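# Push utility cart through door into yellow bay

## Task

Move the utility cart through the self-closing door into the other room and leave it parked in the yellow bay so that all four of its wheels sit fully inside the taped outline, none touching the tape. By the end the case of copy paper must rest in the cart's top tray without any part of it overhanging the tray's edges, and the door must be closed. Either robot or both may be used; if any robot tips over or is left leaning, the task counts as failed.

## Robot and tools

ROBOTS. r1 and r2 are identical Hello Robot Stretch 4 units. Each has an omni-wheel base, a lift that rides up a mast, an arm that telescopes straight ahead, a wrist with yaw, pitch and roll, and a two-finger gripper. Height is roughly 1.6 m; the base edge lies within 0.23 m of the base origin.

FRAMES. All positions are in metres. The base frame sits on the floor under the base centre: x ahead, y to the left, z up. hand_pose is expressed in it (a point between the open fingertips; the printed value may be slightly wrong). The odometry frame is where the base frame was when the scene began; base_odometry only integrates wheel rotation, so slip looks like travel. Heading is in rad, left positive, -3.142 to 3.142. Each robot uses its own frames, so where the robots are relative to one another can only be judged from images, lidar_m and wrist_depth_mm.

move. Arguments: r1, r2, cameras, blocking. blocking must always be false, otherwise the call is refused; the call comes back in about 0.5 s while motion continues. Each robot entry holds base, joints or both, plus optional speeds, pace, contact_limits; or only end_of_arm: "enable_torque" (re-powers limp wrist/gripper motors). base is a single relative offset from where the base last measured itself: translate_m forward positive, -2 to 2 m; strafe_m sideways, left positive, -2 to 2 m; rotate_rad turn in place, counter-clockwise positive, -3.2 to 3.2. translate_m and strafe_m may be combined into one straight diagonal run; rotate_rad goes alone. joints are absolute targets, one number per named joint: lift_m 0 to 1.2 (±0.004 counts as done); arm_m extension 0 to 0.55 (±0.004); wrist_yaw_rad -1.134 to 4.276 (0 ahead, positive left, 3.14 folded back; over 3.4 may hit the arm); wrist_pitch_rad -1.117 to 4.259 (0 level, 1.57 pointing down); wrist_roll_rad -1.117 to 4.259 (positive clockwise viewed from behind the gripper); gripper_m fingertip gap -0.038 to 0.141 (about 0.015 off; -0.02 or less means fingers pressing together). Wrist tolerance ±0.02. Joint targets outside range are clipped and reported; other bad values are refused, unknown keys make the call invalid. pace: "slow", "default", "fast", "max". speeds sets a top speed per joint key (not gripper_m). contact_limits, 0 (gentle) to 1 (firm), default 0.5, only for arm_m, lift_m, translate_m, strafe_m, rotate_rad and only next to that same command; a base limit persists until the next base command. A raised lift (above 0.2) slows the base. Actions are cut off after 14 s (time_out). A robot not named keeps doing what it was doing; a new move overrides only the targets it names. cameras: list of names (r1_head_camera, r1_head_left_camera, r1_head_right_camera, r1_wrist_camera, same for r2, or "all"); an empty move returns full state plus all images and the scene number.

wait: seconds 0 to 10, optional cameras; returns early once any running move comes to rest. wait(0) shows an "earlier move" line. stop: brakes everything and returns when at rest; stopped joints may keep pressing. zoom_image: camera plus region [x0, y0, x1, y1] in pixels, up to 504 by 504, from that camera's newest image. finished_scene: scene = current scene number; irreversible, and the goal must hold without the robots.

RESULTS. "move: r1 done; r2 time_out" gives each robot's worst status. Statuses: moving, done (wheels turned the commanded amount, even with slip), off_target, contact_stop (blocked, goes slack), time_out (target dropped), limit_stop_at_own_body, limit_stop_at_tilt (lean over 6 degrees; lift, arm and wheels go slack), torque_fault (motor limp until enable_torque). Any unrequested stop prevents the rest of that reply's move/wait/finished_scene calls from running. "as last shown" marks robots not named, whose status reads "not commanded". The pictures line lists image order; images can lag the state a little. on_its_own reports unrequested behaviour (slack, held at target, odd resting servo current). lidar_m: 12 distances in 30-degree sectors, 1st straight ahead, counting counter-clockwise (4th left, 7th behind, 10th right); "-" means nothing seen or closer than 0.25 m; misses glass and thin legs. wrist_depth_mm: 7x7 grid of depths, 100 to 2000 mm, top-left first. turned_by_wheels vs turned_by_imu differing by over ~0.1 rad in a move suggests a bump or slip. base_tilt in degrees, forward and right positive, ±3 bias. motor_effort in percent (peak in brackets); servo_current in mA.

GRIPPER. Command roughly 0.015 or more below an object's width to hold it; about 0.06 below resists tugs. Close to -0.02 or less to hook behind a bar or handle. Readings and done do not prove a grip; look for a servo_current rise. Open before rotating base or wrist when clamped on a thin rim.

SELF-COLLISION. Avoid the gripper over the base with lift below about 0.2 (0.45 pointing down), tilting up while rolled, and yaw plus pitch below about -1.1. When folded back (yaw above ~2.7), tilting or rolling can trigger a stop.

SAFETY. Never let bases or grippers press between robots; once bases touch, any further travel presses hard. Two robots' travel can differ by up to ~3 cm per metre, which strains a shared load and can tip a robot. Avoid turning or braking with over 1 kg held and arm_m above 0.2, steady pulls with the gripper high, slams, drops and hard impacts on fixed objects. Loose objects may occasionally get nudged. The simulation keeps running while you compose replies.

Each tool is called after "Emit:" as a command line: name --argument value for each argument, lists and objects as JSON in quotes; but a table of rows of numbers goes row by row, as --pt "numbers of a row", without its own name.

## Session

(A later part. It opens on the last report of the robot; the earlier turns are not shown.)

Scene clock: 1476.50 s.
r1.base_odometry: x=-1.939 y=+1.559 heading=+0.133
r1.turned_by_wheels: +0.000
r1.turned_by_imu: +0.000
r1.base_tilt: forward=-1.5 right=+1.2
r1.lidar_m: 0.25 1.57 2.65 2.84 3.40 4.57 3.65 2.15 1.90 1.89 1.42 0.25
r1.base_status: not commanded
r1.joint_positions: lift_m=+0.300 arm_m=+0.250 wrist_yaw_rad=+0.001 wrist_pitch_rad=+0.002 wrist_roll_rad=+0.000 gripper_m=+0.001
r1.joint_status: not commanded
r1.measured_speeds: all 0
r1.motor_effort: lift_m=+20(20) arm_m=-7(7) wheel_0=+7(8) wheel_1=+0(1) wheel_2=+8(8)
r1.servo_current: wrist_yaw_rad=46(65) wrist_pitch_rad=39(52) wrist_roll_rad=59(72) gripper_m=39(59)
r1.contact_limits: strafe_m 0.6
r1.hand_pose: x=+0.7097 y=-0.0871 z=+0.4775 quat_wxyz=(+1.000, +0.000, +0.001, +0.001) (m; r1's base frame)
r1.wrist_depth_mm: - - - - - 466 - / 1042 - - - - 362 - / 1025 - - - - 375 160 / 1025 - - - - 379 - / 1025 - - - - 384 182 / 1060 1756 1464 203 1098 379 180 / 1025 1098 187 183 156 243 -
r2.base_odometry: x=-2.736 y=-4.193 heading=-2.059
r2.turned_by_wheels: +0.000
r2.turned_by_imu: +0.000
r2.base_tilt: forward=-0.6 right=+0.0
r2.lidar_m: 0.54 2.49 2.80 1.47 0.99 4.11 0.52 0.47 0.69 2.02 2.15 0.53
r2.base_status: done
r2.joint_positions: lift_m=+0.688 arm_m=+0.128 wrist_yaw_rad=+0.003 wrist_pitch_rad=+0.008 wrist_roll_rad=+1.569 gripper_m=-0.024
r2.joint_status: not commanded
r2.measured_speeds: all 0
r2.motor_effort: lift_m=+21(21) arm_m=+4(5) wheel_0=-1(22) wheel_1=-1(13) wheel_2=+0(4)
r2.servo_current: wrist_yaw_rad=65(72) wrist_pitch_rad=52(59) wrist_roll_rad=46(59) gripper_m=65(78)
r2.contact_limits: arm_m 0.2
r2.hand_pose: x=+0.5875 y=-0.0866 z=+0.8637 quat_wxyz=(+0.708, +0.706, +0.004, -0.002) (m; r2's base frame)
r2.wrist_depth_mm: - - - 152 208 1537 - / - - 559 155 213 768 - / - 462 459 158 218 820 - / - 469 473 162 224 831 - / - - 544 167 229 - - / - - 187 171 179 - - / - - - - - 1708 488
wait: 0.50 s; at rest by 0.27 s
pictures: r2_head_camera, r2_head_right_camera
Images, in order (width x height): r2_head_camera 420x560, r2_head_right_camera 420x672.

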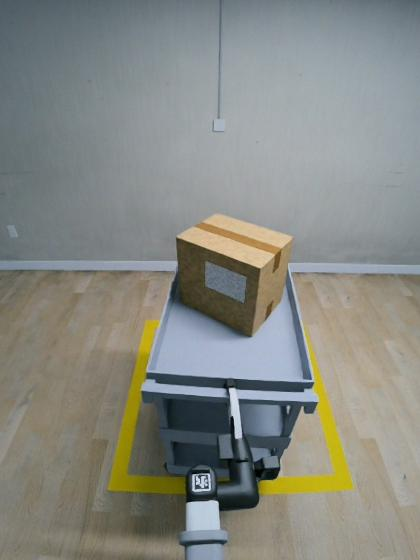

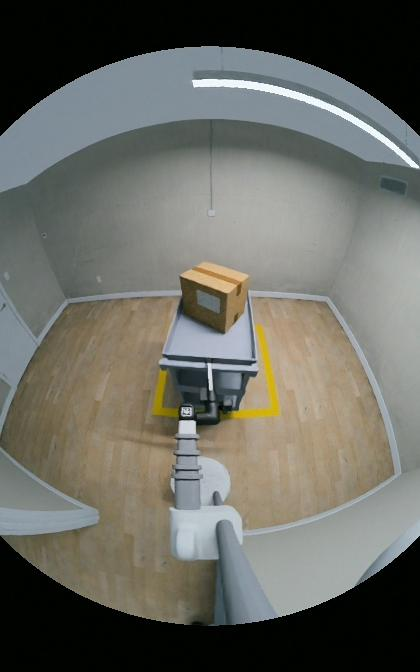

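Emit:
move --blocking false --r2 '{"base": {"translate_m": 0.21, "strafe_m": -0.03}, "pace": "slow", "contact_limits": {"translate_m": 0.3}}'

Emit:
wait --seconds 4

Emit:
wait --seconds 0.5 --cameras '["r2_head_camera", "r2_head_right_camera", "r2_head_left_camera", "r2_wrist_camera", "r1_head_camera"]'

Scene clock: 1492.30 s.
move: r2 moving
r1: as last shown
r1.base_tilt: forward=-1.6 right=+1.2
r1.lidar_m: 0.25 1.57 2.70 2.85 3.39 4.53 3.66 2.16 1.90 1.90 1.41 0.25
r1.motor_effort: lift_m=+20(20) arm_m=-7(7) wheel_0=+8(8) wheel_1=+0(0) wheel_2=+8(8)
r1.servo_current: wrist_yaw_rad=52(65) wrist_pitch_rad=46(46) wrist_roll_rad=46(65) gripper_m=46(52)
r1.contact_limits: strafe_m 0.6
r1.wrist_depth_mm: - - - - - 466 - / 1025 - - - - 366 - / 1008 - - - - 373 160 / 1008 - - - - 379 - / 1060 - - - - 384 181 / 1025 1708 1430 203 1098 382 180 / 1025 1118 187 183 155 243 -
r2.base_odometry: x=-2.744 y=-4.203 heading=-2.059
r2.turned_by_wheels: +0.000
r2.turned_by_imu: +0.001
r2.base_tilt: forward=-0.7 right=+0.1
r2.lidar_m: 0.54 2.48 2.77 1.55 0.97 4.14 0.53 0.47 0.71 2.03 2.15 0.55
r2.base_status: translate_m moving; strafe_m moving
r2.joint_positions: lift_m=+0.688 arm_m=+0.128 wrist_yaw_rad=+0.002 wrist_pitch_rad=+0.008 wrist_roll_rad=+1.569 gripper_m=-0.024
r2.joint_status: not commanded
r2.measured_speeds: translate_m=+0.048 strafe_m=-0.007 rotate_rad=+0.000 lift_m=+0.000 arm_m=+0.000 wrist_yaw_rad=-0.008 wrist_pitch_rad=+0.000 wrist_roll_rad=+0.000
r2.motor_effort: lift_m=+21(21) arm_m=+5(5) wheel_0=+12(12) wheel_1=+6(7) wheel_2=-11(12)
r2.servo_current: wrist_yaw_rad=39(52) wrist_pitch_rad=59(59) wrist_roll_rad=52(59) gripper_m=72(72)
r2.contact_limits: arm_m 0.2; translate_m 0.3
r2.hand_pose: x=+0.5874 y=-0.0867 z=+0.8637 quat_wxyz=(+0.708, +0.706, +0.004, -0.002) (m; r2's base frame)
r2.wrist_depth_mm: - - - 153 211 1661 - / - - 574 156 215 732 - / - 473 469 160 220 809 - / - 466 473 163 223 820 - / - 554 535 167 229 - - / - - 187 169 179 - - / - - - - - 1576 500
pictures: none

Scene clock: 1495.20 s.
earlier move: r2 done
r1.base_odometry: x=-1.939 y=+1.559 heading=+0.133
r1.turned_by_wheels: +0.000
r1.turned_by_imu: +0.000
r1.base_tilt: forward=-1.6 right=+1.3
r1.lidar_m: 0.26 1.56 2.67 2.86 3.40 4.55 3.66 2.16 1.89 1.88 1.40 0.25
r1.base_status: not commanded
r1.joint_positions: lift_m=+0.300 arm_m=+0.250 wrist_yaw_rad=+0.001 wrist_pitch_rad=+0.002 wrist_roll_rad=+0.000 gripper_m=+0.001
r1.joint_status: not commanded
r1.measured_speeds: all 0
r1.motor_effort: lift_m=+20(20) arm_m=-7(7) wheel_0=+8(8) wheel_1=+0(1) wheel_2=+8(8)
r1.servo_current: wrist_yaw_rad=26(72) wrist_pitch_rad=39(52) wrist_roll_rad=72(72) gripper_m=52(52)
r1.contact_limits: strafe_m 0.6
r1.hand_pose: x=+0.7097 y=-0.0871 z=+0.4775 quat_wxyz=(+1.000, +0.000, +0.001, +0.001) (m; r1's base frame)
r1.wrist_depth_mm: - - - - - 466 - / 1060 - - - - 364 - / 1025 - - - - 370 159 / 1008 - - - - 301 - / 1042 - - - - 382 182 / 1042 1708 1464 203 1255 379 180 / 1042 1098 188 183 155 244 -
r2.base_odometry: x=-2.861 y=-4.365 heading=-2.060
r2.turned_by_wheels: +0.000
r2.turned_by_imu: -0.001
r2.base_tilt: forward=-0.7 right=+0.0
r2.lidar_m: 0.52 2.27 2.77 2.18 1.08 4.13 0.66 0.69 1.02 2.01 2.13 0.54
r2.base_status: done
r2.joint_positions: lift_m=+0.688 arm_m=+0.128 wrist_yaw_rad=+0.000 wrist_pitch_rad=+0.008 wrist_roll_rad=+1.569 gripper_m=-0.024
r2.joint_status: not commanded
r2.measured_speeds: all 0
r2.motor_effort: lift_m=+21(21) arm_m=+4(5) wheel_0=+3(12) wheel_1=+3(8) wheel_2=-8(13)
r2.servo_current: wrist_yaw_rad=46(65) wrist_pitch_rad=52(59) wrist_roll_rad=52(65) gripper_m=59(78)
r2.contact_limits: arm_m 0.2; translate_m 0.3
r2.hand_pose: x=+0.5872 y=-0.0875 z=+0.8637 quat_wxyz=(+0.708, +0.706, +0.003, -0.003) (m; r2's base frame)
r2.wrist_depth_mm: - - - 164 223 1537 1205 / - - - 165 224 798 - / - 492 521 167 227 820 - / - 459 462 167 229 831 - / - 512 512 169 230 831 - / - - 187 170 179 - - / - 136 - - - 1576 -
wait: 2.90 of 4 s (r2 has come to rest)
pictures: none

Scene clock: 1495.70 s.
r1.base_odometry: x=-1.939 y=+1.559 heading=+0.133
r1.turned_by_wheels: +0.000
r1.turned_by_imu: +0.000
r1.base_tilt: forward=-1.6 right=+1.3
r1.lidar_m: 0.25 1.56 2.68 2.85 3.41 4.56 3.67 2.14 1.90 1.91 1.39 0.25
r1.base_status: not commanded
r1.joint_positions: lift_m=+0.300 arm_m=+0.250 wrist_yaw_rad=+0.001 wrist_pitch_rad=+0.002 wrist_roll_rad=+0.000 gripper_m=+0.001
r1.joint_status: not commanded
r1.measured_speeds: all 0
r1.motor_effort: lift_m=+20(20) arm_m=-7(7) wheel_0=+7(8) wheel_1=+0(1) wheel_2=+8(8)
r1.servo_current: wrist_yaw_rad=59(72) wrist_pitch_rad=33(52) wrist_roll_rad=46(72) gripper_m=39(52)
r1.contact_limits: strafe_m 0.6
r1.hand_pose: x=+0.7097 y=-0.0871 z=+0.4775 quat_wxyz=(+1.000, +0.000, +0.001, +0.001) (m; r1's base frame)
r1.wrist_depth_mm: - - - - - 469 - / 1025 - - - - 364 - / 1025 - - - - 370 159 / 1025 - - - - 303 - / 1025 - - - - 379 182 / 1042 1708 1464 204 1281 379 180 / 1025 1098 188 183 156 244 -
r2.base_odometry: x=-2.861 y=-4.365 heading=-2.060
r2.turned_by_wheels: +0.000
r2.turned_by_imu: +0.000
r2.base_tilt: forward=-0.7 right=+0.1
r2.lidar_m: 0.50 2.25 2.80 2.19 1.10 4.13 0.67 0.72 1.03 2.00 2.11 0.55
r2.base_status: done
r2.joint_positions: lift_m=+0.688 arm_m=+0.128 wrist_yaw_rad=+0.000 wrist_pitch_rad=+0.008 wrist_roll_rad=+1.569 gripper_m=-0.024
r2.joint_status: not commanded
r2.measured_speeds: all 0
r2.motor_effort: lift_m=+21(21) arm_m=+4(5) wheel_0=+2(12) wheel_1=+3(8) wheel_2=-8(13)
r2.servo_current: wrist_yaw_rad=46(65) wrist_pitch_rad=52(59) wrist_roll_rad=59(65) gripper_m=65(78)
r2.contact_limits: arm_m 0.2; translate_m 0.3
r2.hand_pose: x=+0.5872 y=-0.0875 z=+0.8637 quat_wxyz=(+0.708, +0.706, +0.003, -0.003) (m; r2's base frame)
r2.wrist_depth_mm: - - - 164 223 1499 1229 / - - - 165 225 798 - / - 496 521 166 227 831 - / - 459 462 167 229 842 - / - 508 512 169 230 831 - / - - 187 170 179 - - / - 136 - - - 1618 -
wait: 0.50 s; at rest by 0.27 s
pictures: r1_head_camera, r2_head_camera, r2_head_left_camera, r2_head_right_camera, r2_wrist_camera
Images, in order (width x height): r1_head_camera 420x560, r2_head_camera 420x560, r2_head_left_camera 420x672, r2_head_right_camera 420x672, r2_wrist_camera 616x392.

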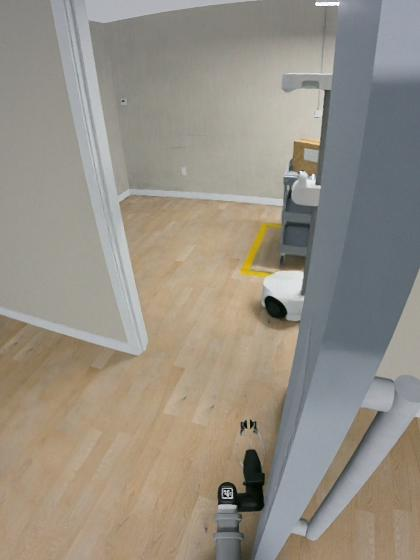

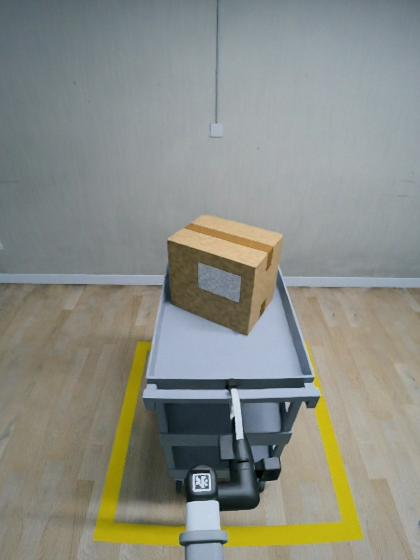

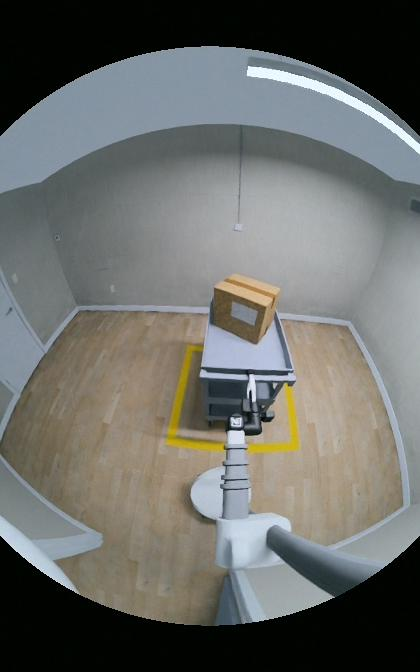

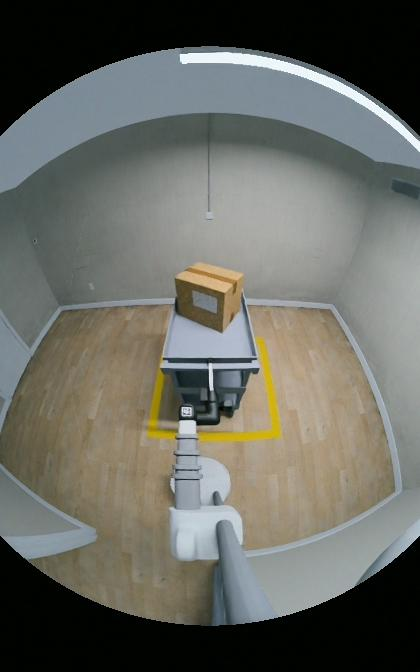

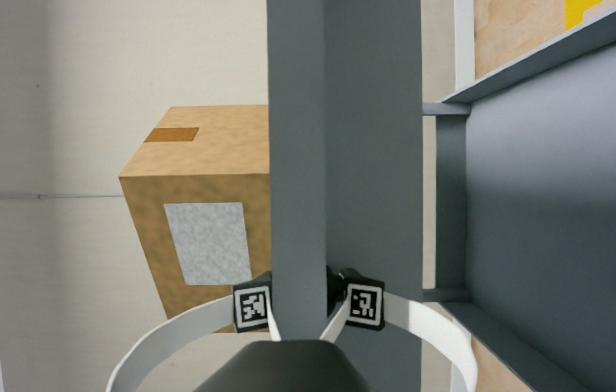

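Emit:
zoom_image --camera "r2_head_camera" --region '[130, 200, 330, 400]'

Emit:
zoom_image --camera "r2_head_camera" --region '[80, 380, 380, 560]'

Emit:
zoom_image --camera "r2_head_left_camera" --region '[140, 250, 330, 480]'

Scaled by 2.520 from the camera's 420x560 image, which has a finer 1200x1600 frame.

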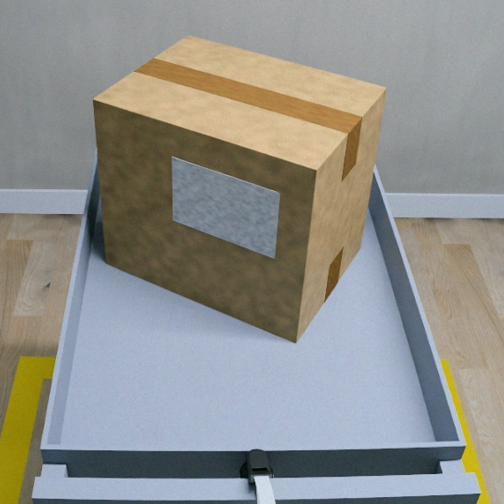

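Scaled by 1.680 from the camera's 420x560 image, which has a finer 1200x1600 frame.

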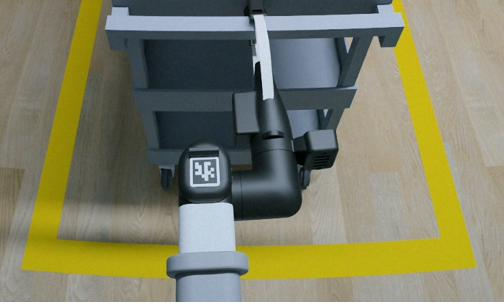

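Scaled by 2.191 from the camera's 420x672 image, which has a finer 600x960 frame.

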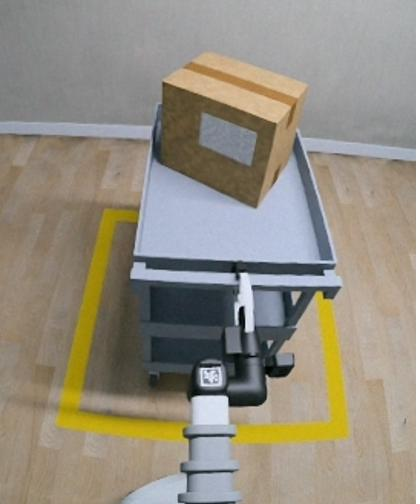

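Emit:
move --blocking false --r2 '{"joints": {"gripper_m": 0.13}}'

Emit:
wait --seconds 2.5

Emit:
move --blocking false --r2 '{"base": {"translate_m": -0.2}, "pace": "slow"}' --cameras '["r2_wrist_camera", "r2_head_camera"]'

Emit:
wait --seconds 3 --cameras '["r2_wrist_camera", "r2_head_camera", "r2_head_left_camera"]'

Scene clock: 1551.33 s.
move: r2 moving
r1: as last shown
r1.lidar_m: 0.25 1.55 2.69 2.84 3.39 4.56 3.68 2.18 1.89 1.90 1.40 0.25
r1.motor_effort: lift_m=+20(20) arm_m=-7(7) wheel_0=+8(8) wheel_1=+0(0) wheel_2=+8(8)
r1.servo_current: wrist_yaw_rad=39(59) wrist_pitch_rad=33(52) wrist_roll_rad=39(65) gripper_m=46(59)
r1.contact_limits: strafe_m 0.6
r1.wrist_depth_mm: - - - - - 466 - / 1025 - - - - 364 - / 1008 - - - - 370 160 / 1025 - - - - 298 - / 1060 - - - - 384 181 / 1025 1708 1464 203 1255 379 180 / 1042 1078 187 183 155 243 -
r2.base_odometry: x=-2.861 y=-4.365 heading=-2.060
r2.turned_by_wheels: +0.000
r2.turned_by_imu: +0.000
r2.base_tilt: forward=-0.7 right=+0.1
r2.lidar_m: 0.53 2.27 2.81 2.21 1.09 4.14 0.65 0.68 1.03 1.99 2.13 0.55
r2.base_status: not commanded
r2.joint_positions: lift_m=+0.688 arm_m=+0.128 wrist_yaw_rad=-0.001 wrist_pitch_rad=+0.008 wrist_roll_rad=+1.569 gripper_m=+0.002
r2.joint_status: gripper_m moving
r2.measured_speeds: translate_m=+0.000 strafe_m=+0.000 rotate_rad=+0.000 lift_m=+0.000 arm_m=+0.000 wrist_yaw_rad=-0.002 wrist_pitch_rad=+0.000 wrist_roll_rad=+0.000
r2.motor_effort: lift_m=+21(21) arm_m=+4(5) wheel_0=+2(2) wheel_1=+3(3) wheel_2=-8(8)
r2.servo_current: wrist_yaw_rad=52(52) wrist_pitch_rad=52(59) wrist_roll_rad=59(59) gripper_m=72(85)
r2.contact_limits: arm_m 0.2; translate_m 0.3
r2.hand_pose: x=+0.5872 y=-0.0876 z=+0.8637 quat_wxyz=(+0.708, +0.706, +0.003, -0.003) (m; r2's base frame)
r2.wrist_depth_mm: - - - 167 227 1537 1205 / - - - 169 229 809 - / - 500 525 171 231 831 - / - 462 466 231 233 831 - / - 512 517 173 234 831 - / - - 188 174 181 - - / - 120 - - - - -
pictures: none

Scene clock: 1553.17 s.
earlier move: r2 done
r1.base_odometry: x=-1.939 y=+1.559 heading=+0.133
r1.turned_by_wheels: +0.000
r1.turned_by_imu: +0.000
r1.base_tilt: forward=-1.6 right=+1.2
r1.lidar_m: 0.25 1.57 2.71 2.84 3.40 4.58 3.67 2.15 1.90 1.90 1.41 0.25
r1.base_status: not commanded
r1.joint_positions: lift_m=+0.300 arm_m=+0.250 wrist_yaw_rad=+0.001 wrist_pitch_rad=+0.002 wrist_roll_rad=+0.000 gripper_m=+0.001
r1.joint_status: not commanded
r1.measured_speeds: all 0
r1.motor_effort: lift_m=+20(20) arm_m=-7(7) wheel_0=+8(8) wheel_1=+0(1) wheel_2=+8(8)
r1.servo_current: wrist_yaw_rad=59(72) wrist_pitch_rad=39(52) wrist_roll_rad=46(72) gripper_m=52(59)
r1.contact_limits: strafe_m 0.6
r1.hand_pose: x=+0.7097 y=-0.0871 z=+0.4775 quat_wxyz=(+1.000, +0.000, +0.001, +0.001) (m; r1's base frame)
r1.wrist_depth_mm: - - - - - 466 - / 1060 - - - - 366 - / 1008 - - - - 368 160 / 1042 - - - - 377 - / 1042 - - - - 384 181 / 1025 1756 1464 203 1255 379 181 / 1025 1078 187 183 156 244 -
r2.base_odometry: x=-2.861 y=-4.365 heading=-2.059
r2.turned_by_wheels: +0.000
r2.turned_by_imu: +0.001
r2.base_tilt: forward=-0.6 right=+0.0
r2.lidar_m: 0.52 2.28 2.80 2.18 1.10 4.13 0.66 0.69 1.02 2.00 2.11 0.56
r2.base_status: not commanded
r2.joint_positions: lift_m=+0.688 arm_m=+0.128 wrist_yaw_rad=-0.001 wrist_pitch_rad=+0.006 wrist_roll_rad=+1.569 gripper_m=+0.130
r2.joint_status: all done
r2.measured_speeds: all 0
r2.motor_effort: lift_m=+19(21) arm_m=+4(5) wheel_0=+2(3) wheel_1=+3(3) wheel_2=-5(8)
r2.servo_current: wrist_yaw_rad=52(52) wrist_pitch_rad=46(59) wrist_roll_rad=46(59) gripper_m=52(124)
r2.contact_limits: arm_m 0.2; translate_m 0.3
r2.hand_pose: x=+0.5872 y=-0.0876 z=+0.8645 quat_wxyz=(+0.708, +0.706, +0.002, -0.002) (m; r2's base frame)
r2.wrist_depth_mm: - - - 179 238 1661 1160 / - - - 181 238 1499 - / - - 530 183 242 842 - / - 484 477 183 242 842 - / - - 525 185 245 831 - / - 186 202 186 195 - - / - - - - - 1756 -
wait: 1.83 of 2.5 s (r2 has come to rest)
pictures: none

Scene clock: 1553.67 s.
move: r2 moving
r1: as last shown
r1.base_tilt: forward=-1.6 right=+1.3
r1.lidar_m: 0.25 1.55 2.69 2.85 3.41 4.56 3.66 2.15 1.90 1.90 1.39 0.25
r1.motor_effort: lift_m=+20(20) arm_m=-7(7) wheel_0=+7(8) wheel_1=+0(0) wheel_2=+8(8)
r1.servo_current: wrist_yaw_rad=52(59) wrist_pitch_rad=46(46) wrist_roll_rad=46(72) gripper_m=46(52)
r1.contact_limits: strafe_m 0.6
r1.wrist_depth_mm: - - - - - 462 - / 1060 - - - - 366 - / 1042 - - - - 370 159 / 1042 - - - - 379 - / 1042 - - - - 384 181 / 1042 1708 1499 203 1255 379 180 / 1060 1078 189 184 156 244 -
r2.base_odometry: x=-2.856 y=-4.354 heading=-2.059
r2.turned_by_wheels: +0.000
r2.turned_by_imu: +0.000
r2.base_tilt: forward=-0.7 right=+0.1
r2.lidar_m: 0.55 2.26 2.79 2.10 1.09 4.15 0.64 0.69 1.00 2.00 2.10 0.57
r2.base_status: translate_m moving
r2.joint_positions: lift_m=+0.688 arm_m=+0.128 wrist_yaw_rad=-0.001 wrist_pitch_rad=+0.006 wrist_roll_rad=+1.569 gripper_m=+0.130
r2.joint_status: not commanded
r2.measured_speeds: translate_m=-0.048 strafe_m=-0.001 rotate_rad=+0.001 lift_m=+0.000 arm_m=+0.000 wrist_yaw_rad=+0.000 wrist_pitch_rad=+0.000 wrist_roll_rad=+0.000
r2.motor_effort: lift_m=+19(19) arm_m=+4(5) wheel_0=-3(10) wheel_1=-6(8) wheel_2=+8(9)
r2.servo_current: wrist_yaw_rad=46(52) wrist_pitch_rad=39(46) wrist_roll_rad=39(52) gripper_m=59(59)
r2.contact_limits: arm_m 0.2
r2.hand_pose: x=+0.5872 y=-0.0876 z=+0.8645 quat_wxyz=(+0.708, +0.706, +0.002, -0.002) (m; r2's base frame)
r2.wrist_depth_mm: - - - 189 248 1661 1182 / - - - 191 249 1499 - / - - 544 193 252 842 - / - 488 492 254 253 854 - / - - 539 255 256 842 - / - 186 199 196 213 - - / - - - - - 1708 525
pictures: r2_head_camera, r2_wrist_camera
Images, in order (width x height): r2_head_camera 420x560, r2_wrist_camera 616x392.

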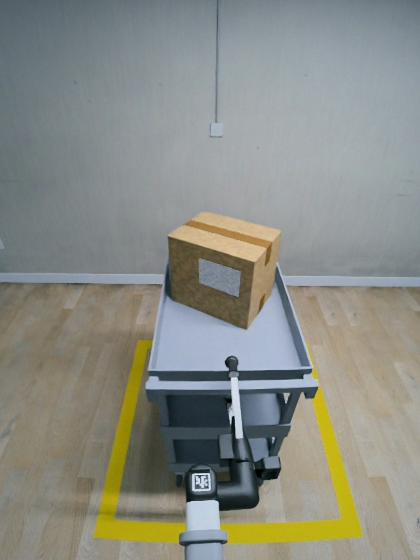

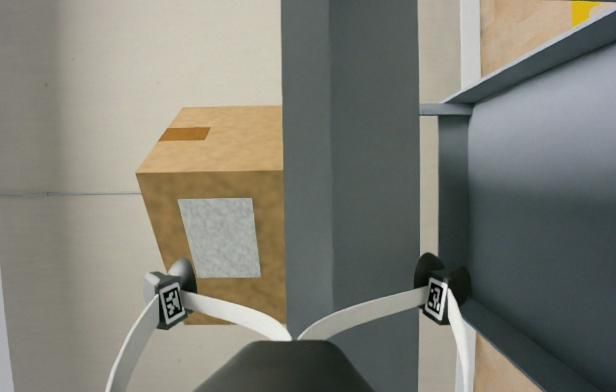

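Scene clock: 1556.47 s.
earlier move: r2 done
r1.base_odometry: x=-1.939 y=+1.559 heading=+0.133
r1.turned_by_wheels: +0.000
r1.turned_by_imu: +0.000
r1.base_tilt: forward=-1.6 right=+1.2
r1.lidar_m: 0.25 1.56 2.65 2.85 3.40 4.58 3.66 2.16 1.87 1.90 1.41 0.25
r1.base_status: not commanded
r1.joint_positions: lift_m=+0.300 arm_m=+0.250 wrist_yaw_rad=+0.001 wrist_pitch_rad=+0.002 wrist_roll_rad=+0.000 gripper_m=+0.001
r1.joint_status: not commanded
r1.measured_speeds: all 0
r1.motor_effort: lift_m=+20(20) arm_m=-7(7) wheel_0=+8(8) wheel_1=+0(1) wheel_2=+8(8)
r1.servo_current: wrist_yaw_rad=46(59) wrist_pitch_rad=39(52) wrist_roll_rad=46(72) gripper_m=52(52)
r1.contact_limits: strafe_m 0.6
r1.hand_pose: x=+0.7097 y=-0.0871 z=+0.4775 quat_wxyz=(+1.000, +0.000, +0.001, +0.001) (m; r1's base frame)
r1.wrist_depth_mm: - - - - - 357 - / 1042 - - - - 362 - / 1025 - - - - 373 160 / 1025 - - - - 382 - / 1042 - - - - 384 182 / 1042 1708 1464 203 1078 379 181 / 1042 1098 188 184 155 244 -
r2.base_odometry: x=-2.768 y=-4.188 heading=-2.060
r2.turned_by_wheels: +0.000
r2.turned_by_imu: +0.000
r2.base_tilt: forward=-0.6 right=+0.0
r2.lidar_m: 0.74 2.49 2.81 1.52 0.98 4.17 0.47 0.47 0.70 1.99 2.10 0.75
r2.base_status: done
r2.joint_positions: lift_m=+0.688 arm_m=+0.128 wrist_yaw_rad=-0.001 wrist_pitch_rad=+0.006 wrist_roll_rad=+1.569 gripper_m=+0.130
r2.joint_status: not commanded
r2.measured_speeds: all 0
r2.motor_effort: lift_m=+19(19) arm_m=+4(5) wheel_0=-4(10) wheel_1=-4(8) wheel_2=+4(11)
r2.servo_current: wrist_yaw_rad=39(52) wrist_pitch_rad=39(52) wrist_roll_rad=46(65) gripper_m=52(59)
r2.contact_limits: arm_m 0.2
r2.hand_pose: x=+0.5872 y=-0.0876 z=+0.8645 quat_wxyz=(+0.708, +0.706, +0.002, -0.002) (m; r2's base frame)
r2.wrist_depth_mm: - - - 373 436 1537 1098 / - - - 433 439 627 436 / - - 741 436 976 - 439 / - - 683 442 1042 - 439 / - - 759 445 449 - 442 / - - 217 387 195 - 449 / - - - - - 1921 455
wait: 2.80 of 3 s (r2 has come to rest)
pictures: r2_head_camera, r2_head_left_camera, r2_wrist_camera
Images, in order (width x height): r2_head_camera 420x560, r2_head_left_camera 420x672, r2_wrist_camera 616x392.

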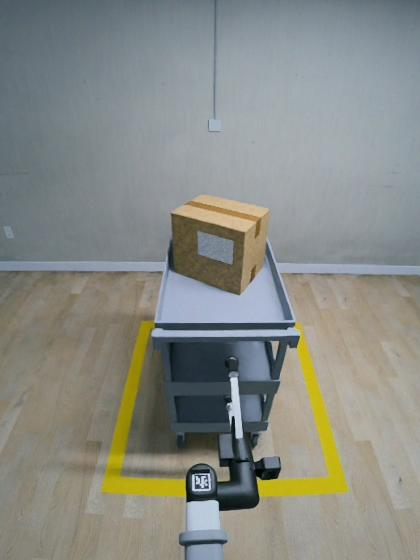

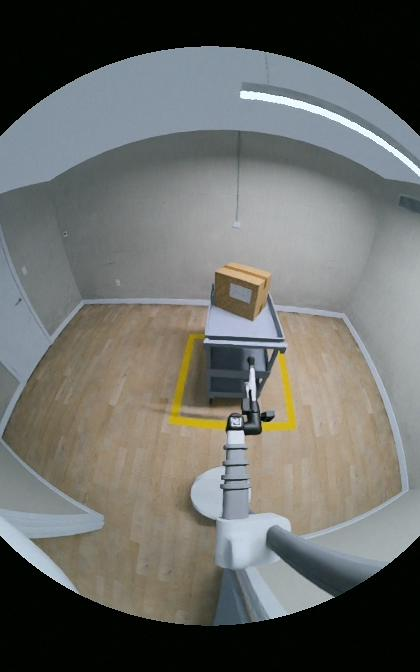

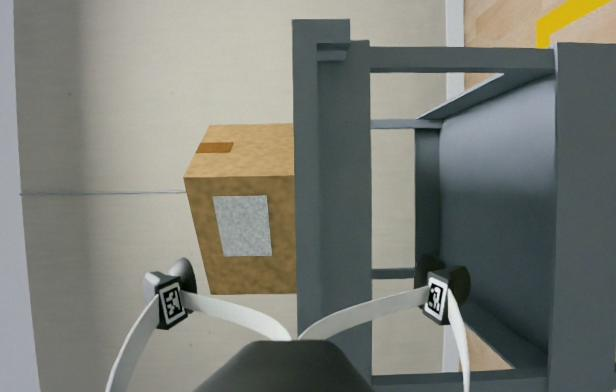

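Emit:
move --blocking false --r1 '{"base": {"strafe_m": 0.25}, "pace": "slow", "contact_limits": {"strafe_m": 0.6}}'

Emit:
wait --seconds 4

Emit:
wait --seconds 0.3 --cameras '["r1_head_camera", "r1_head_right_camera", "r2_head_left_camera"]'

Scene clock: 1574.97 s.
move: r1 moving
r1.base_odometry: x=-1.941 y=+1.573 heading=+0.133
r1.turned_by_wheels: +0.001
r1.turned_by_imu: +0.001
r1.base_tilt: forward=-1.6 right=+1.3
r1.lidar_m: 0.25 1.55 2.68 2.84 3.38 4.53 3.70 2.17 1.87 1.91 1.41 0.25
r1.base_status: strafe_m moving
r1.joint_positions: lift_m=+0.300 arm_m=+0.250 wrist_yaw_rad=+0.001 wrist_pitch_rad=+0.002 wrist_roll_rad=+0.000 gripper_m=+0.001
r1.joint_status: not commanded
r1.measured_speeds: translate_m=+0.000 strafe_m=+0.056 rotate_rad=-0.001 lift_m=+0.000 arm_m=+0.000 wrist_yaw_rad=+0.000 wrist_pitch_rad=+0.000 wrist_roll_rad=+0.000
r1.motor_effort: lift_m=+20(20) arm_m=-7(7) wheel_0=-1(6) wheel_1=+6(7) wheel_2=+3(6)
r1.servo_current: wrist_yaw_rad=46(52) wrist_pitch_rad=46(46) wrist_roll_rad=59(59) gripper_m=39(52)
r1.contact_limits: strafe_m 0.6
r1.hand_pose: x=+0.7096 y=-0.0871 z=+0.4775 quat_wxyz=(+1.000, +0.000, +0.001, +0.001) (m; r1's base frame)
r1.wrist_depth_mm: - - - - - 407 - / 1042 - - - - 421 192 / 1042 - - - - 436 172 / 1025 - - - - 442 172 / 1025 - - - - 445 173 / 1042 1756 1464 203 1098 442 173 / - 1060 187 183 155 270 -
r2: as last shown
r2.base_tilt: forward=-0.7 right=+0.1
r2.lidar_m: 0.73 2.46 2.81 1.52 0.98 4.18 0.48 0.47 0.71 1.99 2.13 0.75
r2.motor_effort: lift_m=+19(19) arm_m=+4(5) wheel_0=-4(5) wheel_1=-4(4) wheel_2=+4(5)
r2.servo_current: wrist_yaw_rad=39(52) wrist_pitch_rad=46(52) wrist_roll_rad=26(65) gripper_m=52(52)
r2.contact_limits: arm_m 0.2
r2.wrist_depth_mm: - - - 373 436 1576 1118 / - - - 433 436 621 442 / - - 732 436 991 - 439 / - - 683 439 1025 - 445 / - - 759 445 445 - 445 / - - 218 387 195 - 449 / - - - - - 1863 459
pictures: none

Scene clock: 1578.13 s.
earlier move: r1 done
r1.base_odometry: x=-1.973 y=+1.807 heading=+0.134
r1.turned_by_wheels: +0.000
r1.turned_by_imu: +0.004
r1.base_tilt: forward=-1.6 right=+1.3
r1.lidar_m: 0.29 1.55 2.59 2.60 3.14 4.47 4.01 2.42 2.13 2.13 1.45 0.29
r1.base_status: done
r1.joint_positions: lift_m=+0.300 arm_m=+0.250 wrist_yaw_rad=+0.001 wrist_pitch_rad=+0.002 wrist_roll_rad=+0.000 gripper_m=+0.001
r1.joint_status: not commanded
r1.measured_speeds: all 0
r1.motor_effort: lift_m=+20(20) arm_m=-6(7) wheel_0=+3(6) wheel_1=+3(8) wheel_2=+5(7)
r1.servo_current: wrist_yaw_rad=72(72) wrist_pitch_rad=52(52) wrist_roll_rad=46(72) gripper_m=46(59)
r1.contact_limits: strafe_m 0.6
r1.hand_pose: x=+0.7096 y=-0.0871 z=+0.4775 quat_wxyz=(+1.000, +0.000, +0.001, +0.001) (m; r1's base frame)
r1.wrist_depth_mm: - 1060 - - - - - / - 1025 - - - - - / - 1025 - - - - - / - 1042 - - - - - / - 1025 - - - - - / - 1025 209 203 1661 1160 1138 / 1078 140 187 183 155 1078 1118
r2.base_odometry: x=-2.768 y=-4.188 heading=-2.060
r2.turned_by_wheels: +0.000
r2.turned_by_imu: +0.000
r2.base_tilt: forward=-0.7 right=+0.1
r2.lidar_m: 0.73 2.49 2.81 1.57 1.01 4.14 0.47 0.47 0.71 2.00 2.13 0.77
r2.base_status: not commanded
r2.joint_positions: lift_m=+0.688 arm_m=+0.128 wrist_yaw_rad=-0.001 wrist_pitch_rad=+0.006 wrist_roll_rad=+1.569 gripper_m=+0.130
r2.joint_status: not commanded
r2.measured_speeds: all 0
r2.motor_effort: lift_m=+19(19) arm_m=+4(5) wheel_0=-4(5) wheel_1=-4(4) wheel_2=+5(5)
r2.servo_current: wrist_yaw_rad=46(59) wrist_pitch_rad=39(52) wrist_roll_rad=39(65) gripper_m=59(59)
r2.contact_limits: arm_m 0.2
r2.hand_pose: x=+0.5872 y=-0.0876 z=+0.8645 quat_wxyz=(+0.708, +0.706, +0.002, -0.002) (m; r2's base frame)
r2.wrist_depth_mm: - - - 373 439 1537 1098 / - - - 436 436 621 436 / - - 741 439 976 - 439 / - - 676 439 1042 - 442 / - - 759 449 449 - 445 / - - 217 387 195 - 452 / - - - - - 1863 459
wait: 3.17 of 4 s (r1 has come to rest)
pictures: none

Scene clock: 1578.43 s.
r1.base_odometry: x=-1.973 y=+1.807 heading=+0.134
r1.turned_by_wheels: +0.000
r1.turned_by_imu: +0.000
r1.base_tilt: forward=-1.6 right=+1.2
r1.lidar_m: 0.30 1.55 2.60 2.60 3.09 4.48 4.00 2.42 2.12 2.13 1.45 0.29
r1.base_status: done
r1.joint_positions: lift_m=+0.300 arm_m=+0.250 wrist_yaw_rad=+0.001 wrist_pitch_rad=+0.002 wrist_roll_rad=+0.000 gripper_m=+0.001
r1.joint_status: not commanded
r1.measured_speeds: all 0
r1.motor_effort: lift_m=+20(20) arm_m=-6(7) wheel_0=+3(6) wheel_1=+3(8) wheel_2=+6(7)
r1.servo_current: wrist_yaw_rad=59(72) wrist_pitch_rad=33(52) wrist_roll_rad=46(72) gripper_m=46(59)
r1.contact_limits: strafe_m 0.6
r1.hand_pose: x=+0.7096 y=-0.0871 z=+0.4775 quat_wxyz=(+1.000, +0.000, +0.001, +0.001) (m; r1's base frame)
r1.wrist_depth_mm: - 1042 - - - - - / - 1025 - - - - - / - 1042 - - - - - / - 1008 - - - - - / - 1025 - - - - - / - 1025 209 203 1708 1138 1160 / 1078 140 188 183 155 1098 1098
r2.base_odometry: x=-2.768 y=-4.188 heading=-2.060
r2.turned_by_wheels: +0.000
r2.turned_by_imu: +0.000
r2.base_tilt: forward=-0.7 right=+0.1
r2.lidar_m: 0.73 2.49 2.83 1.54 1.00 4.16 0.48 0.47 0.68 1.98 2.13 0.74
r2.base_status: not commanded
r2.joint_positions: lift_m=+0.688 arm_m=+0.128 wrist_yaw_rad=-0.001 wrist_pitch_rad=+0.006 wrist_roll_rad=+1.569 gripper_m=+0.130
r2.joint_status: not commanded
r2.measured_speeds: all 0
r2.motor_effort: lift_m=+19(19) arm_m=+4(5) wheel_0=-4(5) wheel_1=-4(4) wheel_2=+4(5)
r2.servo_current: wrist_yaw_rad=33(59) wrist_pitch_rad=46(52) wrist_roll_rad=39(65) gripper_m=59(59)
r2.contact_limits: arm_m 0.2
r2.hand_pose: x=+0.5872 y=-0.0876 z=+0.8645 quat_wxyz=(+0.708, +0.706, +0.002, -0.002) (m; r2's base frame)
r2.wrist_depth_mm: - - - 375 439 1537 1118 / - - - 430 436 621 436 / - - 723 439 991 - 439 / - - 676 439 1042 - 442 / - - 759 445 445 - 449 / - - 218 387 195 - 452 / - - - - - 1863 459
wait: 0.30 s; at rest by 0.27 s
pictures: r1_head_camera, r1_head_right_camera, r2_head_left_camera
Images, in order (width x height): r1_head_camera 420x560, r1_head_right_camera 420x672, r2_head_left_camera 420x672.

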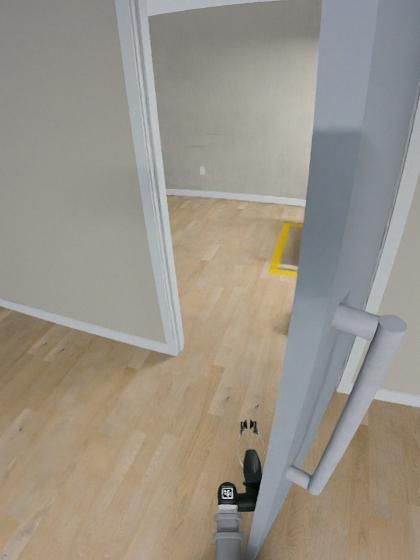

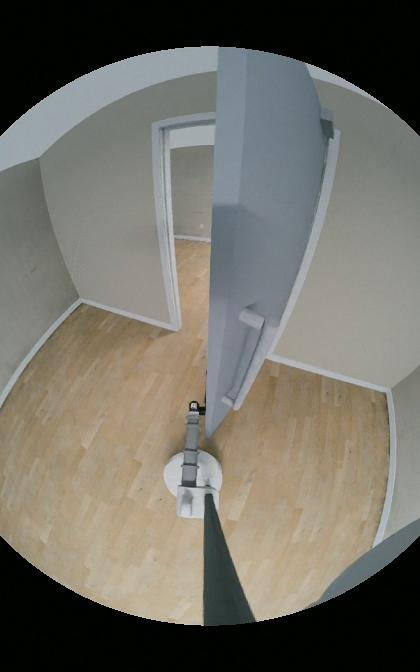

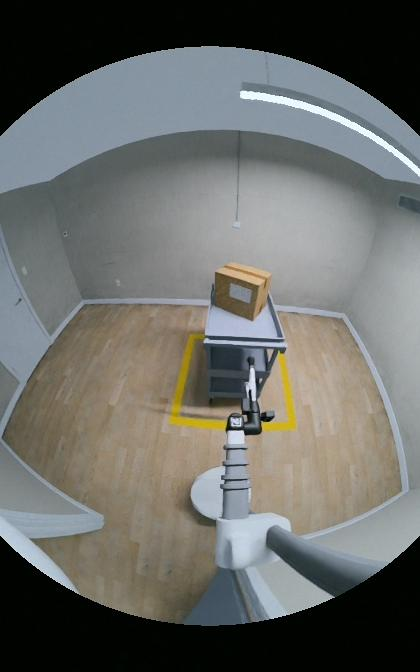

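Emit:
move --blocking false --r1 '{"base": {"strafe_m": 0.3}, "joints": {"arm_m": 0.4}, "speeds": {"arm_m": 0.06}, "pace": "slow", "contact_limits": {"strafe_m": 0.6, "arm_m": 0.4}}'

Emit:
wait --seconds 4

Emit:
wait --seconds 0.3 --cameras '["r1_head_camera", "r1_head_right_camera"]'

Scene clock: 1585.90 s.
move: r1 moving
r1.base_odometry: x=-1.975 y=+1.821 heading=+0.135
r1.turned_by_wheels: +0.001
r1.turned_by_imu: +0.001
r1.base_tilt: forward=-1.6 right=+1.3
r1.lidar_m: 0.31 1.53 2.59 2.60 3.11 4.45 4.00 2.44 2.15 2.14 1.48 0.35
r1.base_status: strafe_m moving
r1.joint_positions: lift_m=+0.300 arm_m=+0.276 wrist_yaw_rad=+0.001 wrist_pitch_rad=+0.002 wrist_roll_rad=+0.000 gripper_m=+0.001
r1.joint_status: arm_m moving
r1.measured_speeds: translate_m=-0.001 strafe_m=+0.057 rotate_rad=+0.003 lift_m=+0.000 arm_m=+0.060 wrist_yaw_rad=+0.000 wrist_pitch_rad=+0.000 wrist_roll_rad=+0.000
r1.motor_effort: lift_m=+20(20) arm_m=+4(7) wheel_0=+0(3) wheel_1=+9(9) wheel_2=+4(5)
r1.servo_current: wrist_yaw_rad=59(59) wrist_pitch_rad=33(46) wrist_roll_rad=52(65) gripper_m=46(52)
r1.contact_limits: arm_m 0.4; strafe_m 0.6
r1.hand_pose: x=+0.7350 y=-0.0871 z=+0.4775 quat_wxyz=(+1.000, +0.000, +0.001, +0.001) (m; r1's base frame)
r1.wrist_depth_mm: - 1008 - - - - - / - 1025 - - - - - / - 991 - - - - - / - 1008 - - - - - / - 1008 - - - - - / - 991 211 203 1708 1138 1078 / - 140 187 183 156 1042 1060
r2: as last shown
r2.lidar_m: 0.74 2.50 2.77 1.53 1.00 1.21 0.47 0.48 0.71 2.00 2.12 0.76
r2.servo_current: wrist_yaw_rad=52(59) wrist_pitch_rad=46(46) wrist_roll_rad=52(59) gripper_m=52(52)
r2.contact_limits: arm_m 0.2
r2.wrist_depth_mm: - - - 375 439 1618 1118 / - - - 436 436 627 439 / - - 750 439 1008 - 439 / - - 683 439 1042 - 445 / - - 759 449 449 - 449 / - - 218 387 195 - 452 / - - - - - 1921 455
pictures: none

Scene clock: 1589.53 s.
earlier move: r1 done
r1.base_odometry: x=-2.013 y=+2.104 heading=+0.137
r1.turned_by_wheels: +0.002
r1.turned_by_imu: +0.007
r1.base_tilt: forward=-1.6 right=+1.3
r1.lidar_m: 0.56 1.69 2.31 2.33 2.76 4.38 - 2.71 2.42 2.43 1.54 0.56
r1.base_status: done
r1.joint_positions: lift_m=+0.300 arm_m=+0.400 wrist_yaw_rad=+0.002 wrist_pitch_rad=+0.002 wrist_roll_rad=+0.000 gripper_m=+0.001
r1.joint_status: all done
r1.measured_speeds: all 0
r1.motor_effort: lift_m=+21(21) arm_m=-4(7) wheel_0=+17(18) wheel_1=+10(11) wheel_2=+12(12)
r1.servo_current: wrist_yaw_rad=46(72) wrist_pitch_rad=39(46) wrist_roll_rad=52(72) gripper_m=46(52)
r1.contact_limits: arm_m 0.4; strafe_m 0.6
r1.hand_pose: x=+0.8595 y=-0.0869 z=+0.4775 quat_wxyz=(+1.000, +0.000, +0.001, +0.001) (m; r1's base frame)
r1.wrist_depth_mm: - - - - - - - / - - - - - - - / - - - - - - - / - - - - - - - / - - - - - - - / - - 186 203 1756 1661 1160 / - 139 158 164 155 1118 1138
r2.base_odometry: x=-2.768 y=-4.188 heading=-2.060
r2.turned_by_wheels: +0.000
r2.turned_by_imu: +0.001
r2.base_tilt: forward=-0.6 right=+0.1
r2.lidar_m: 0.71 2.50 2.81 1.56 1.00 1.05 0.47 0.46 0.70 2.00 2.12 0.76
r2.base_status: not commanded
r2.joint_positions: lift_m=+0.688 arm_m=+0.128 wrist_yaw_rad=-0.001 wrist_pitch_rad=+0.006 wrist_roll_rad=+1.569 gripper_m=+0.130
r2.joint_status: not commanded
r2.measured_speeds: all 0
r2.motor_effort: lift_m=+19(19) arm_m=+4(5) wheel_0=-4(5) wheel_1=-4(4) wheel_2=+4(5)
r2.servo_current: wrist_yaw_rad=46(65) wrist_pitch_rad=46(52) wrist_roll_rad=46(59) gripper_m=59(59)
r2.contact_limits: arm_m 0.2
r2.hand_pose: x=+0.5872 y=-0.0876 z=+0.8645 quat_wxyz=(+0.708, +0.706, +0.002, -0.002) (m; r2's base frame)
r2.wrist_depth_mm: - - - 370 439 1576 1118 / - - - 439 442 621 436 / - - 741 439 976 - 445 / - - 676 442 1060 - 442 / - - 741 445 445 - 449 / - - 218 387 195 - 452 / - - - - - 1863 455
wait: 3.63 of 4 s (r1 has come to rest)
pictures: none

Scene clock: 1589.83 s.
r1.base_odometry: x=-2.013 y=+2.104 heading=+0.137
r1.turned_by_wheels: +0.000
r1.turned_by_imu: +0.000
r1.base_tilt: forward=-1.6 right=+1.3
r1.lidar_m: 0.56 1.66 2.32 2.33 2.77 4.41 - 2.73 2.42 2.44 1.55 0.58
r1.base_status: done
r1.joint_positions: lift_m=+0.300 arm_m=+0.400 wrist_yaw_rad=+0.002 wrist_pitch_rad=+0.002 wrist_roll_rad=+0.000 gripper_m=+0.001
r1.joint_status: all done
r1.measured_speeds: all 0
r1.motor_effort: lift_m=+20(21) arm_m=-4(7) wheel_0=+17(18) wheel_1=+9(11) wheel_2=+12(12)
r1.servo_current: wrist_yaw_rad=46(72) wrist_pitch_rad=39(46) wrist_roll_rad=59(72) gripper_m=46(52)
r1.contact_limits: arm_m 0.4; strafe_m 0.6
r1.hand_pose: x=+0.8595 y=-0.0869 z=+0.4775 quat_wxyz=(+1.000, +0.000, +0.001, +0.001) (m; r1's base frame)
r1.wrist_depth_mm: - - - - - - - / - - - - - - - / - - - - - - - / - - - - - - - / - - - - - - - / - - 186 202 1708 1708 1182 / - 139 158 164 156 1138 1098
r2.base_odometry: x=-2.768 y=-4.188 heading=-2.060
r2.turned_by_wheels: +0.000
r2.turned_by_imu: +0.000
r2.base_tilt: forward=-0.7 right=+0.1
r2.lidar_m: 0.72 2.51 2.81 1.52 1.00 1.03 0.48 0.47 0.72 2.00 2.12 0.76
r2.base_status: not commanded
r2.joint_positions: lift_m=+0.688 arm_m=+0.128 wrist_yaw_rad=-0.001 wrist_pitch_rad=+0.006 wrist_roll_rad=+1.569 gripper_m=+0.130
r2.joint_status: not commanded
r2.measured_speeds: all 0
r2.motor_effort: lift_m=+19(19) arm_m=+4(5) wheel_0=-4(5) wheel_1=-4(4) wheel_2=+4(5)
r2.servo_current: wrist_yaw_rad=39(65) wrist_pitch_rad=46(52) wrist_roll_rad=52(59) gripper_m=59(59)
r2.contact_limits: arm_m 0.2
r2.hand_pose: x=+0.5872 y=-0.0876 z=+0.8645 quat_wxyz=(+0.708, +0.706, +0.002, -0.002) (m; r2's base frame)
r2.wrist_depth_mm: - - - 370 439 1537 1098 / - - - 433 439 627 439 / - - 732 436 991 - 439 / - - 676 442 1042 - 445 / - - 768 449 445 - 449 / - - 218 389 195 - 452 / - - - - - 1808 452
wait: 0.30 s; at rest by 0.27 s
pictures: r1_head_camera, r1_head_right_camera
Images, in order (width x height): r1_head_camera 420x560, r1_head_right_camera 420x672.

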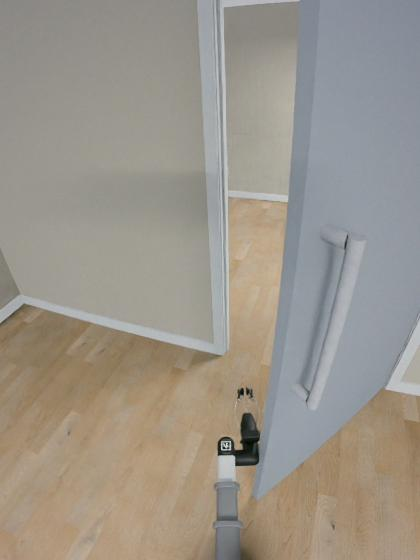

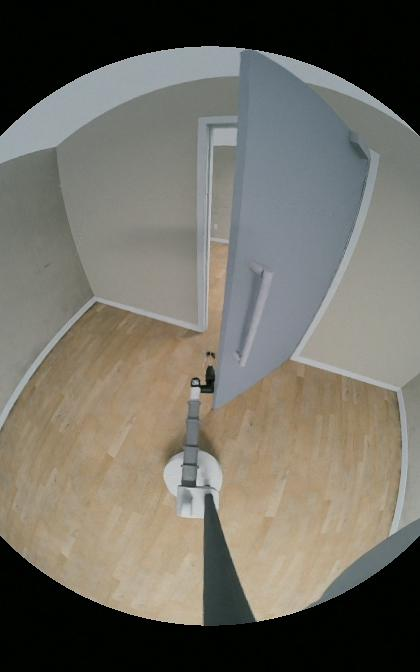

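Emit:
move --blocking false --r1 '{"base": {"strafe_m": 0.2}, "joints": {"arm_m": 0.54}, "speeds": {"arm_m": 0.08}, "pace": "slow", "contact_limits": {"strafe_m": 0.6, "arm_m": 0.4}}'

Emit:
wait --seconds 4

Emit:
wait --seconds 0.3 --cameras '["r1_head_camera", "r1_head_right_camera"]'

Scene clock: 1603.60 s.
move: r1 moving
r1.base_odometry: x=-2.015 y=+2.119 heading=+0.141
r1.turned_by_wheels: +0.005
r1.turned_by_imu: +0.006
r1.base_tilt: forward=-1.6 right=+1.2
r1.lidar_m: 0.58 1.68 2.30 2.31 2.81 4.39 - 2.74 2.43 2.45 1.55 0.57
r1.base_status: strafe_m moving
r1.joint_positions: lift_m=+0.300 arm_m=+0.432 wrist_yaw_rad=+0.002 wrist_pitch_rad=+0.002 wrist_roll_rad=+0.000 gripper_m=+0.001
r1.joint_status: arm_m moving
r1.measured_speeds: translate_m=+0.000 strafe_m=+0.056 rotate_rad=+0.001 lift_m=+0.000 arm_m=+0.081 wrist_yaw_rad=+0.000 wrist_pitch_rad=+0.000 wrist_roll_rad=+0.000
r1.motor_effort: lift_m=+20(20) arm_m=+7(9) wheel_0=+25(25) wheel_1=+19(19) wheel_2=+15(16)
r1.servo_current: wrist_yaw_rad=52(65) wrist_pitch_rad=46(46) wrist_roll_rad=52(59) gripper_m=46(52)
r1.contact_limits: arm_m 0.4; strafe_m 0.6
r1.hand_pose: x=+0.8915 y=-0.0869 z=+0.4775 quat_wxyz=(+1.000, +0.000, +0.001, +0.001) (m; r1's base frame)
r1.wrist_depth_mm: - - - - - - - / - - - - - - - / - - - - - - - / - - - - - - - / - - - - - - - / - - 187 202 1661 1708 1366 / - 140 158 183 155 1138 1098
r2: as last shown
r2.base_tilt: forward=-0.7 right=+0.0
r2.lidar_m: 0.73 2.48 2.83 1.51 0.99 0.99 0.46 0.48 0.68 1.98 2.09 0.77
r2.motor_effort: lift_m=+19(19) arm_m=+5(5) wheel_0=-4(5) wheel_1=-4(4) wheel_2=+4(5)
r2.servo_current: wrist_yaw_rad=39(59) wrist_pitch_rad=52(52) wrist_roll_rad=46(59) gripper_m=52(59)
r2.contact_limits: arm_m 0.2
r2.wrist_depth_mm: - - - 373 442 1537 1118 / - - - 436 439 621 433 / - - 741 436 991 - 439 / - - 676 442 1042 - 442 / - - 759 445 445 - 445 / - - 218 384 195 - 452 / - - - - - 1921 455
pictures: none

Scene clock: 1606.27 s.
earlier move: r1 done
r1.base_odometry: x=-2.040 y=+2.302 heading=+0.137
r1.turned_by_wheels: -0.005
r1.turned_by_imu: -0.002
r1.base_tilt: forward=-1.6 right=+1.3
r1.lidar_m: 1.16 1.72 2.12 2.13 2.59 4.31 - 2.94 2.59 2.61 1.64 1.27
r1.base_status: done
r1.joint_positions: lift_m=+0.300 arm_m=+0.540 wrist_yaw_rad=+0.003 wrist_pitch_rad=+0.002 wrist_roll_rad=+0.000 gripper_m=+0.001
r1.joint_status: all done
r1.measured_speeds: all 0
r1.motor_effort: lift_m=+20(20) arm_m=+4(9) wheel_0=-3(25) wheel_1=+3(19) wheel_2=+1(17)
r1.servo_current: wrist_yaw_rad=46(78) wrist_pitch_rad=33(52) wrist_roll_rad=52(78) gripper_m=46(59)
r1.contact_limits: arm_m 0.4; strafe_m 0.6
r1.hand_pose: x=+0.9995 y=-0.0866 z=+0.4775 quat_wxyz=(+1.000, +0.000, +0.001, +0.001) (m; r1's base frame)
r1.wrist_depth_mm: - - - - 462 455 449 / - - - - 462 459 445 / - - - - 462 459 452 / - - - - 469 455 452 / - - - - 469 459 455 / - - 186 202 466 462 452 / - 140 158 145 155 455 452
r2.base_odometry: x=-2.768 y=-4.188 heading=-2.060
r2.turned_by_wheels: +0.000
r2.turned_by_imu: +0.000
r2.base_tilt: forward=-0.7 right=+0.1
r2.lidar_m: 0.74 2.49 2.82 1.52 0.99 0.60 0.47 0.49 0.68 2.01 2.11 0.72
r2.base_status: not commanded
r2.joint_positions: lift_m=+0.688 arm_m=+0.128 wrist_yaw_rad=-0.001 wrist_pitch_rad=+0.006 wrist_roll_rad=+1.569 gripper_m=+0.130
r2.joint_status: not commanded
r2.measured_speeds: all 0
r2.motor_effort: lift_m=+19(19) arm_m=+4(5) wheel_0=-4(5) wheel_1=-4(4) wheel_2=+4(5)
r2.servo_current: wrist_yaw_rad=52(59) wrist_pitch_rad=46(52) wrist_roll_rad=52(72) gripper_m=52(59)
r2.contact_limits: arm_m 0.2
r2.hand_pose: x=+0.5872 y=-0.0876 z=+0.8645 quat_wxyz=(+0.708, +0.706, +0.002, -0.002) (m; r2's base frame)
r2.wrist_depth_mm: - - - 373 439 1576 1118 / - - - 433 436 621 436 / - - 741 439 991 - 439 / - - 683 442 1042 - 442 / - - 750 442 449 - 445 / - - 218 387 195 - 449 / - - - - - 1863 455
wait: 2.67 of 4 s (r1 has come to rest)
pictures: none

Scene clock: 1606.57 s.
r1.base_odometry: x=-2.040 y=+2.302 heading=+0.137
r1.turned_by_wheels: +0.000
r1.turned_by_imu: +0.000
r1.base_tilt: forward=-1.6 right=+1.2
r1.lidar_m: 1.21 1.74 2.12 2.15 2.58 4.32 - 2.93 2.60 2.62 1.60 1.29
r1.base_status: done
r1.joint_positions: lift_m=+0.300 arm_m=+0.540 wrist_yaw_rad=+0.003 wrist_pitch_rad=+0.002 wrist_roll_rad=+0.000 gripper_m=+0.001
r1.joint_status: all done
r1.measured_speeds: all 0
r1.motor_effort: lift_m=+20(20) arm_m=+4(9) wheel_0=-2(25) wheel_1=+3(19) wheel_2=+1(17)
r1.servo_current: wrist_yaw_rad=65(78) wrist_pitch_rad=46(52) wrist_roll_rad=26(78) gripper_m=52(59)
r1.contact_limits: arm_m 0.4; strafe_m 0.6
r1.hand_pose: x=+0.9995 y=-0.0866 z=+0.4775 quat_wxyz=(+1.000, +0.000, +0.001, +0.001) (m; r1's base frame)
r1.wrist_depth_mm: - - - - 512 496 484 / - - - - 508 500 484 / - - - - 508 496 480 / - - - - 512 504 488 / - - - - 508 500 488 / - - 187 202 512 500 492 / - 140 158 145 156 500 488
r2.base_odometry: x=-2.768 y=-4.188 heading=-2.060
r2.turned_by_wheels: +0.000
r2.turned_by_imu: +0.000
r2.base_tilt: forward=-0.7 right=+0.0
r2.lidar_m: 0.73 2.50 2.82 1.52 0.94 0.58 0.46 0.48 0.72 2.00 2.11 0.78
r2.base_status: not commanded
r2.joint_positions: lift_m=+0.688 arm_m=+0.128 wrist_yaw_rad=-0.001 wrist_pitch_rad=+0.006 wrist_roll_rad=+1.569 gripper_m=+0.130
r2.joint_status: not commanded
r2.measured_speeds: all 0
r2.motor_effort: lift_m=+19(19) arm_m=+4(5) wheel_0=-4(5) wheel_1=-4(4) wheel_2=+5(5)
r2.servo_current: wrist_yaw_rad=46(59) wrist_pitch_rad=46(52) wrist_roll_rad=46(72) gripper_m=52(59)
r2.contact_limits: arm_m 0.2
r2.hand_pose: x=+0.5872 y=-0.0876 z=+0.8645 quat_wxyz=(+0.708, +0.706, +0.002, -0.002) (m; r2's base frame)
r2.wrist_depth_mm: - - - 373 439 1576 1118 / - - - 433 439 615 439 / - - 732 436 991 - 442 / - - 683 442 1025 - 442 / - - 759 445 449 - 442 / - - 218 387 195 - 452 / - - - - - 1808 455
wait: 0.30 s; at rest by 0.27 s
pictures: r1_head_camera, r1_head_right_camera
Images, in order (width x height): r1_head_camera 420x560, r1_head_right_camera 420x672.

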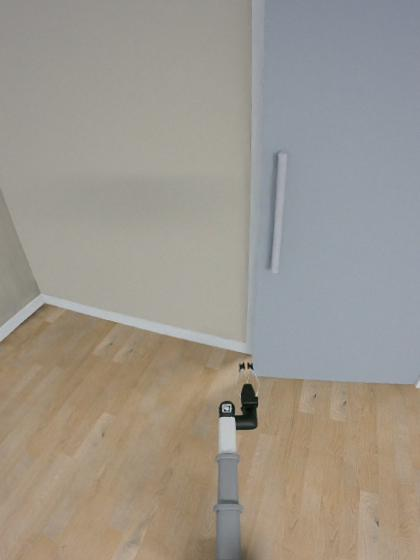

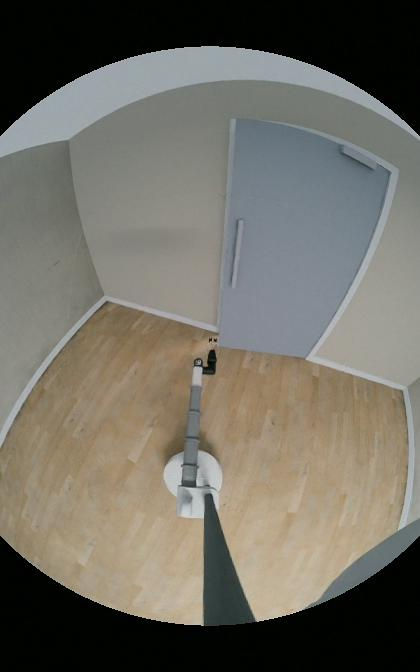

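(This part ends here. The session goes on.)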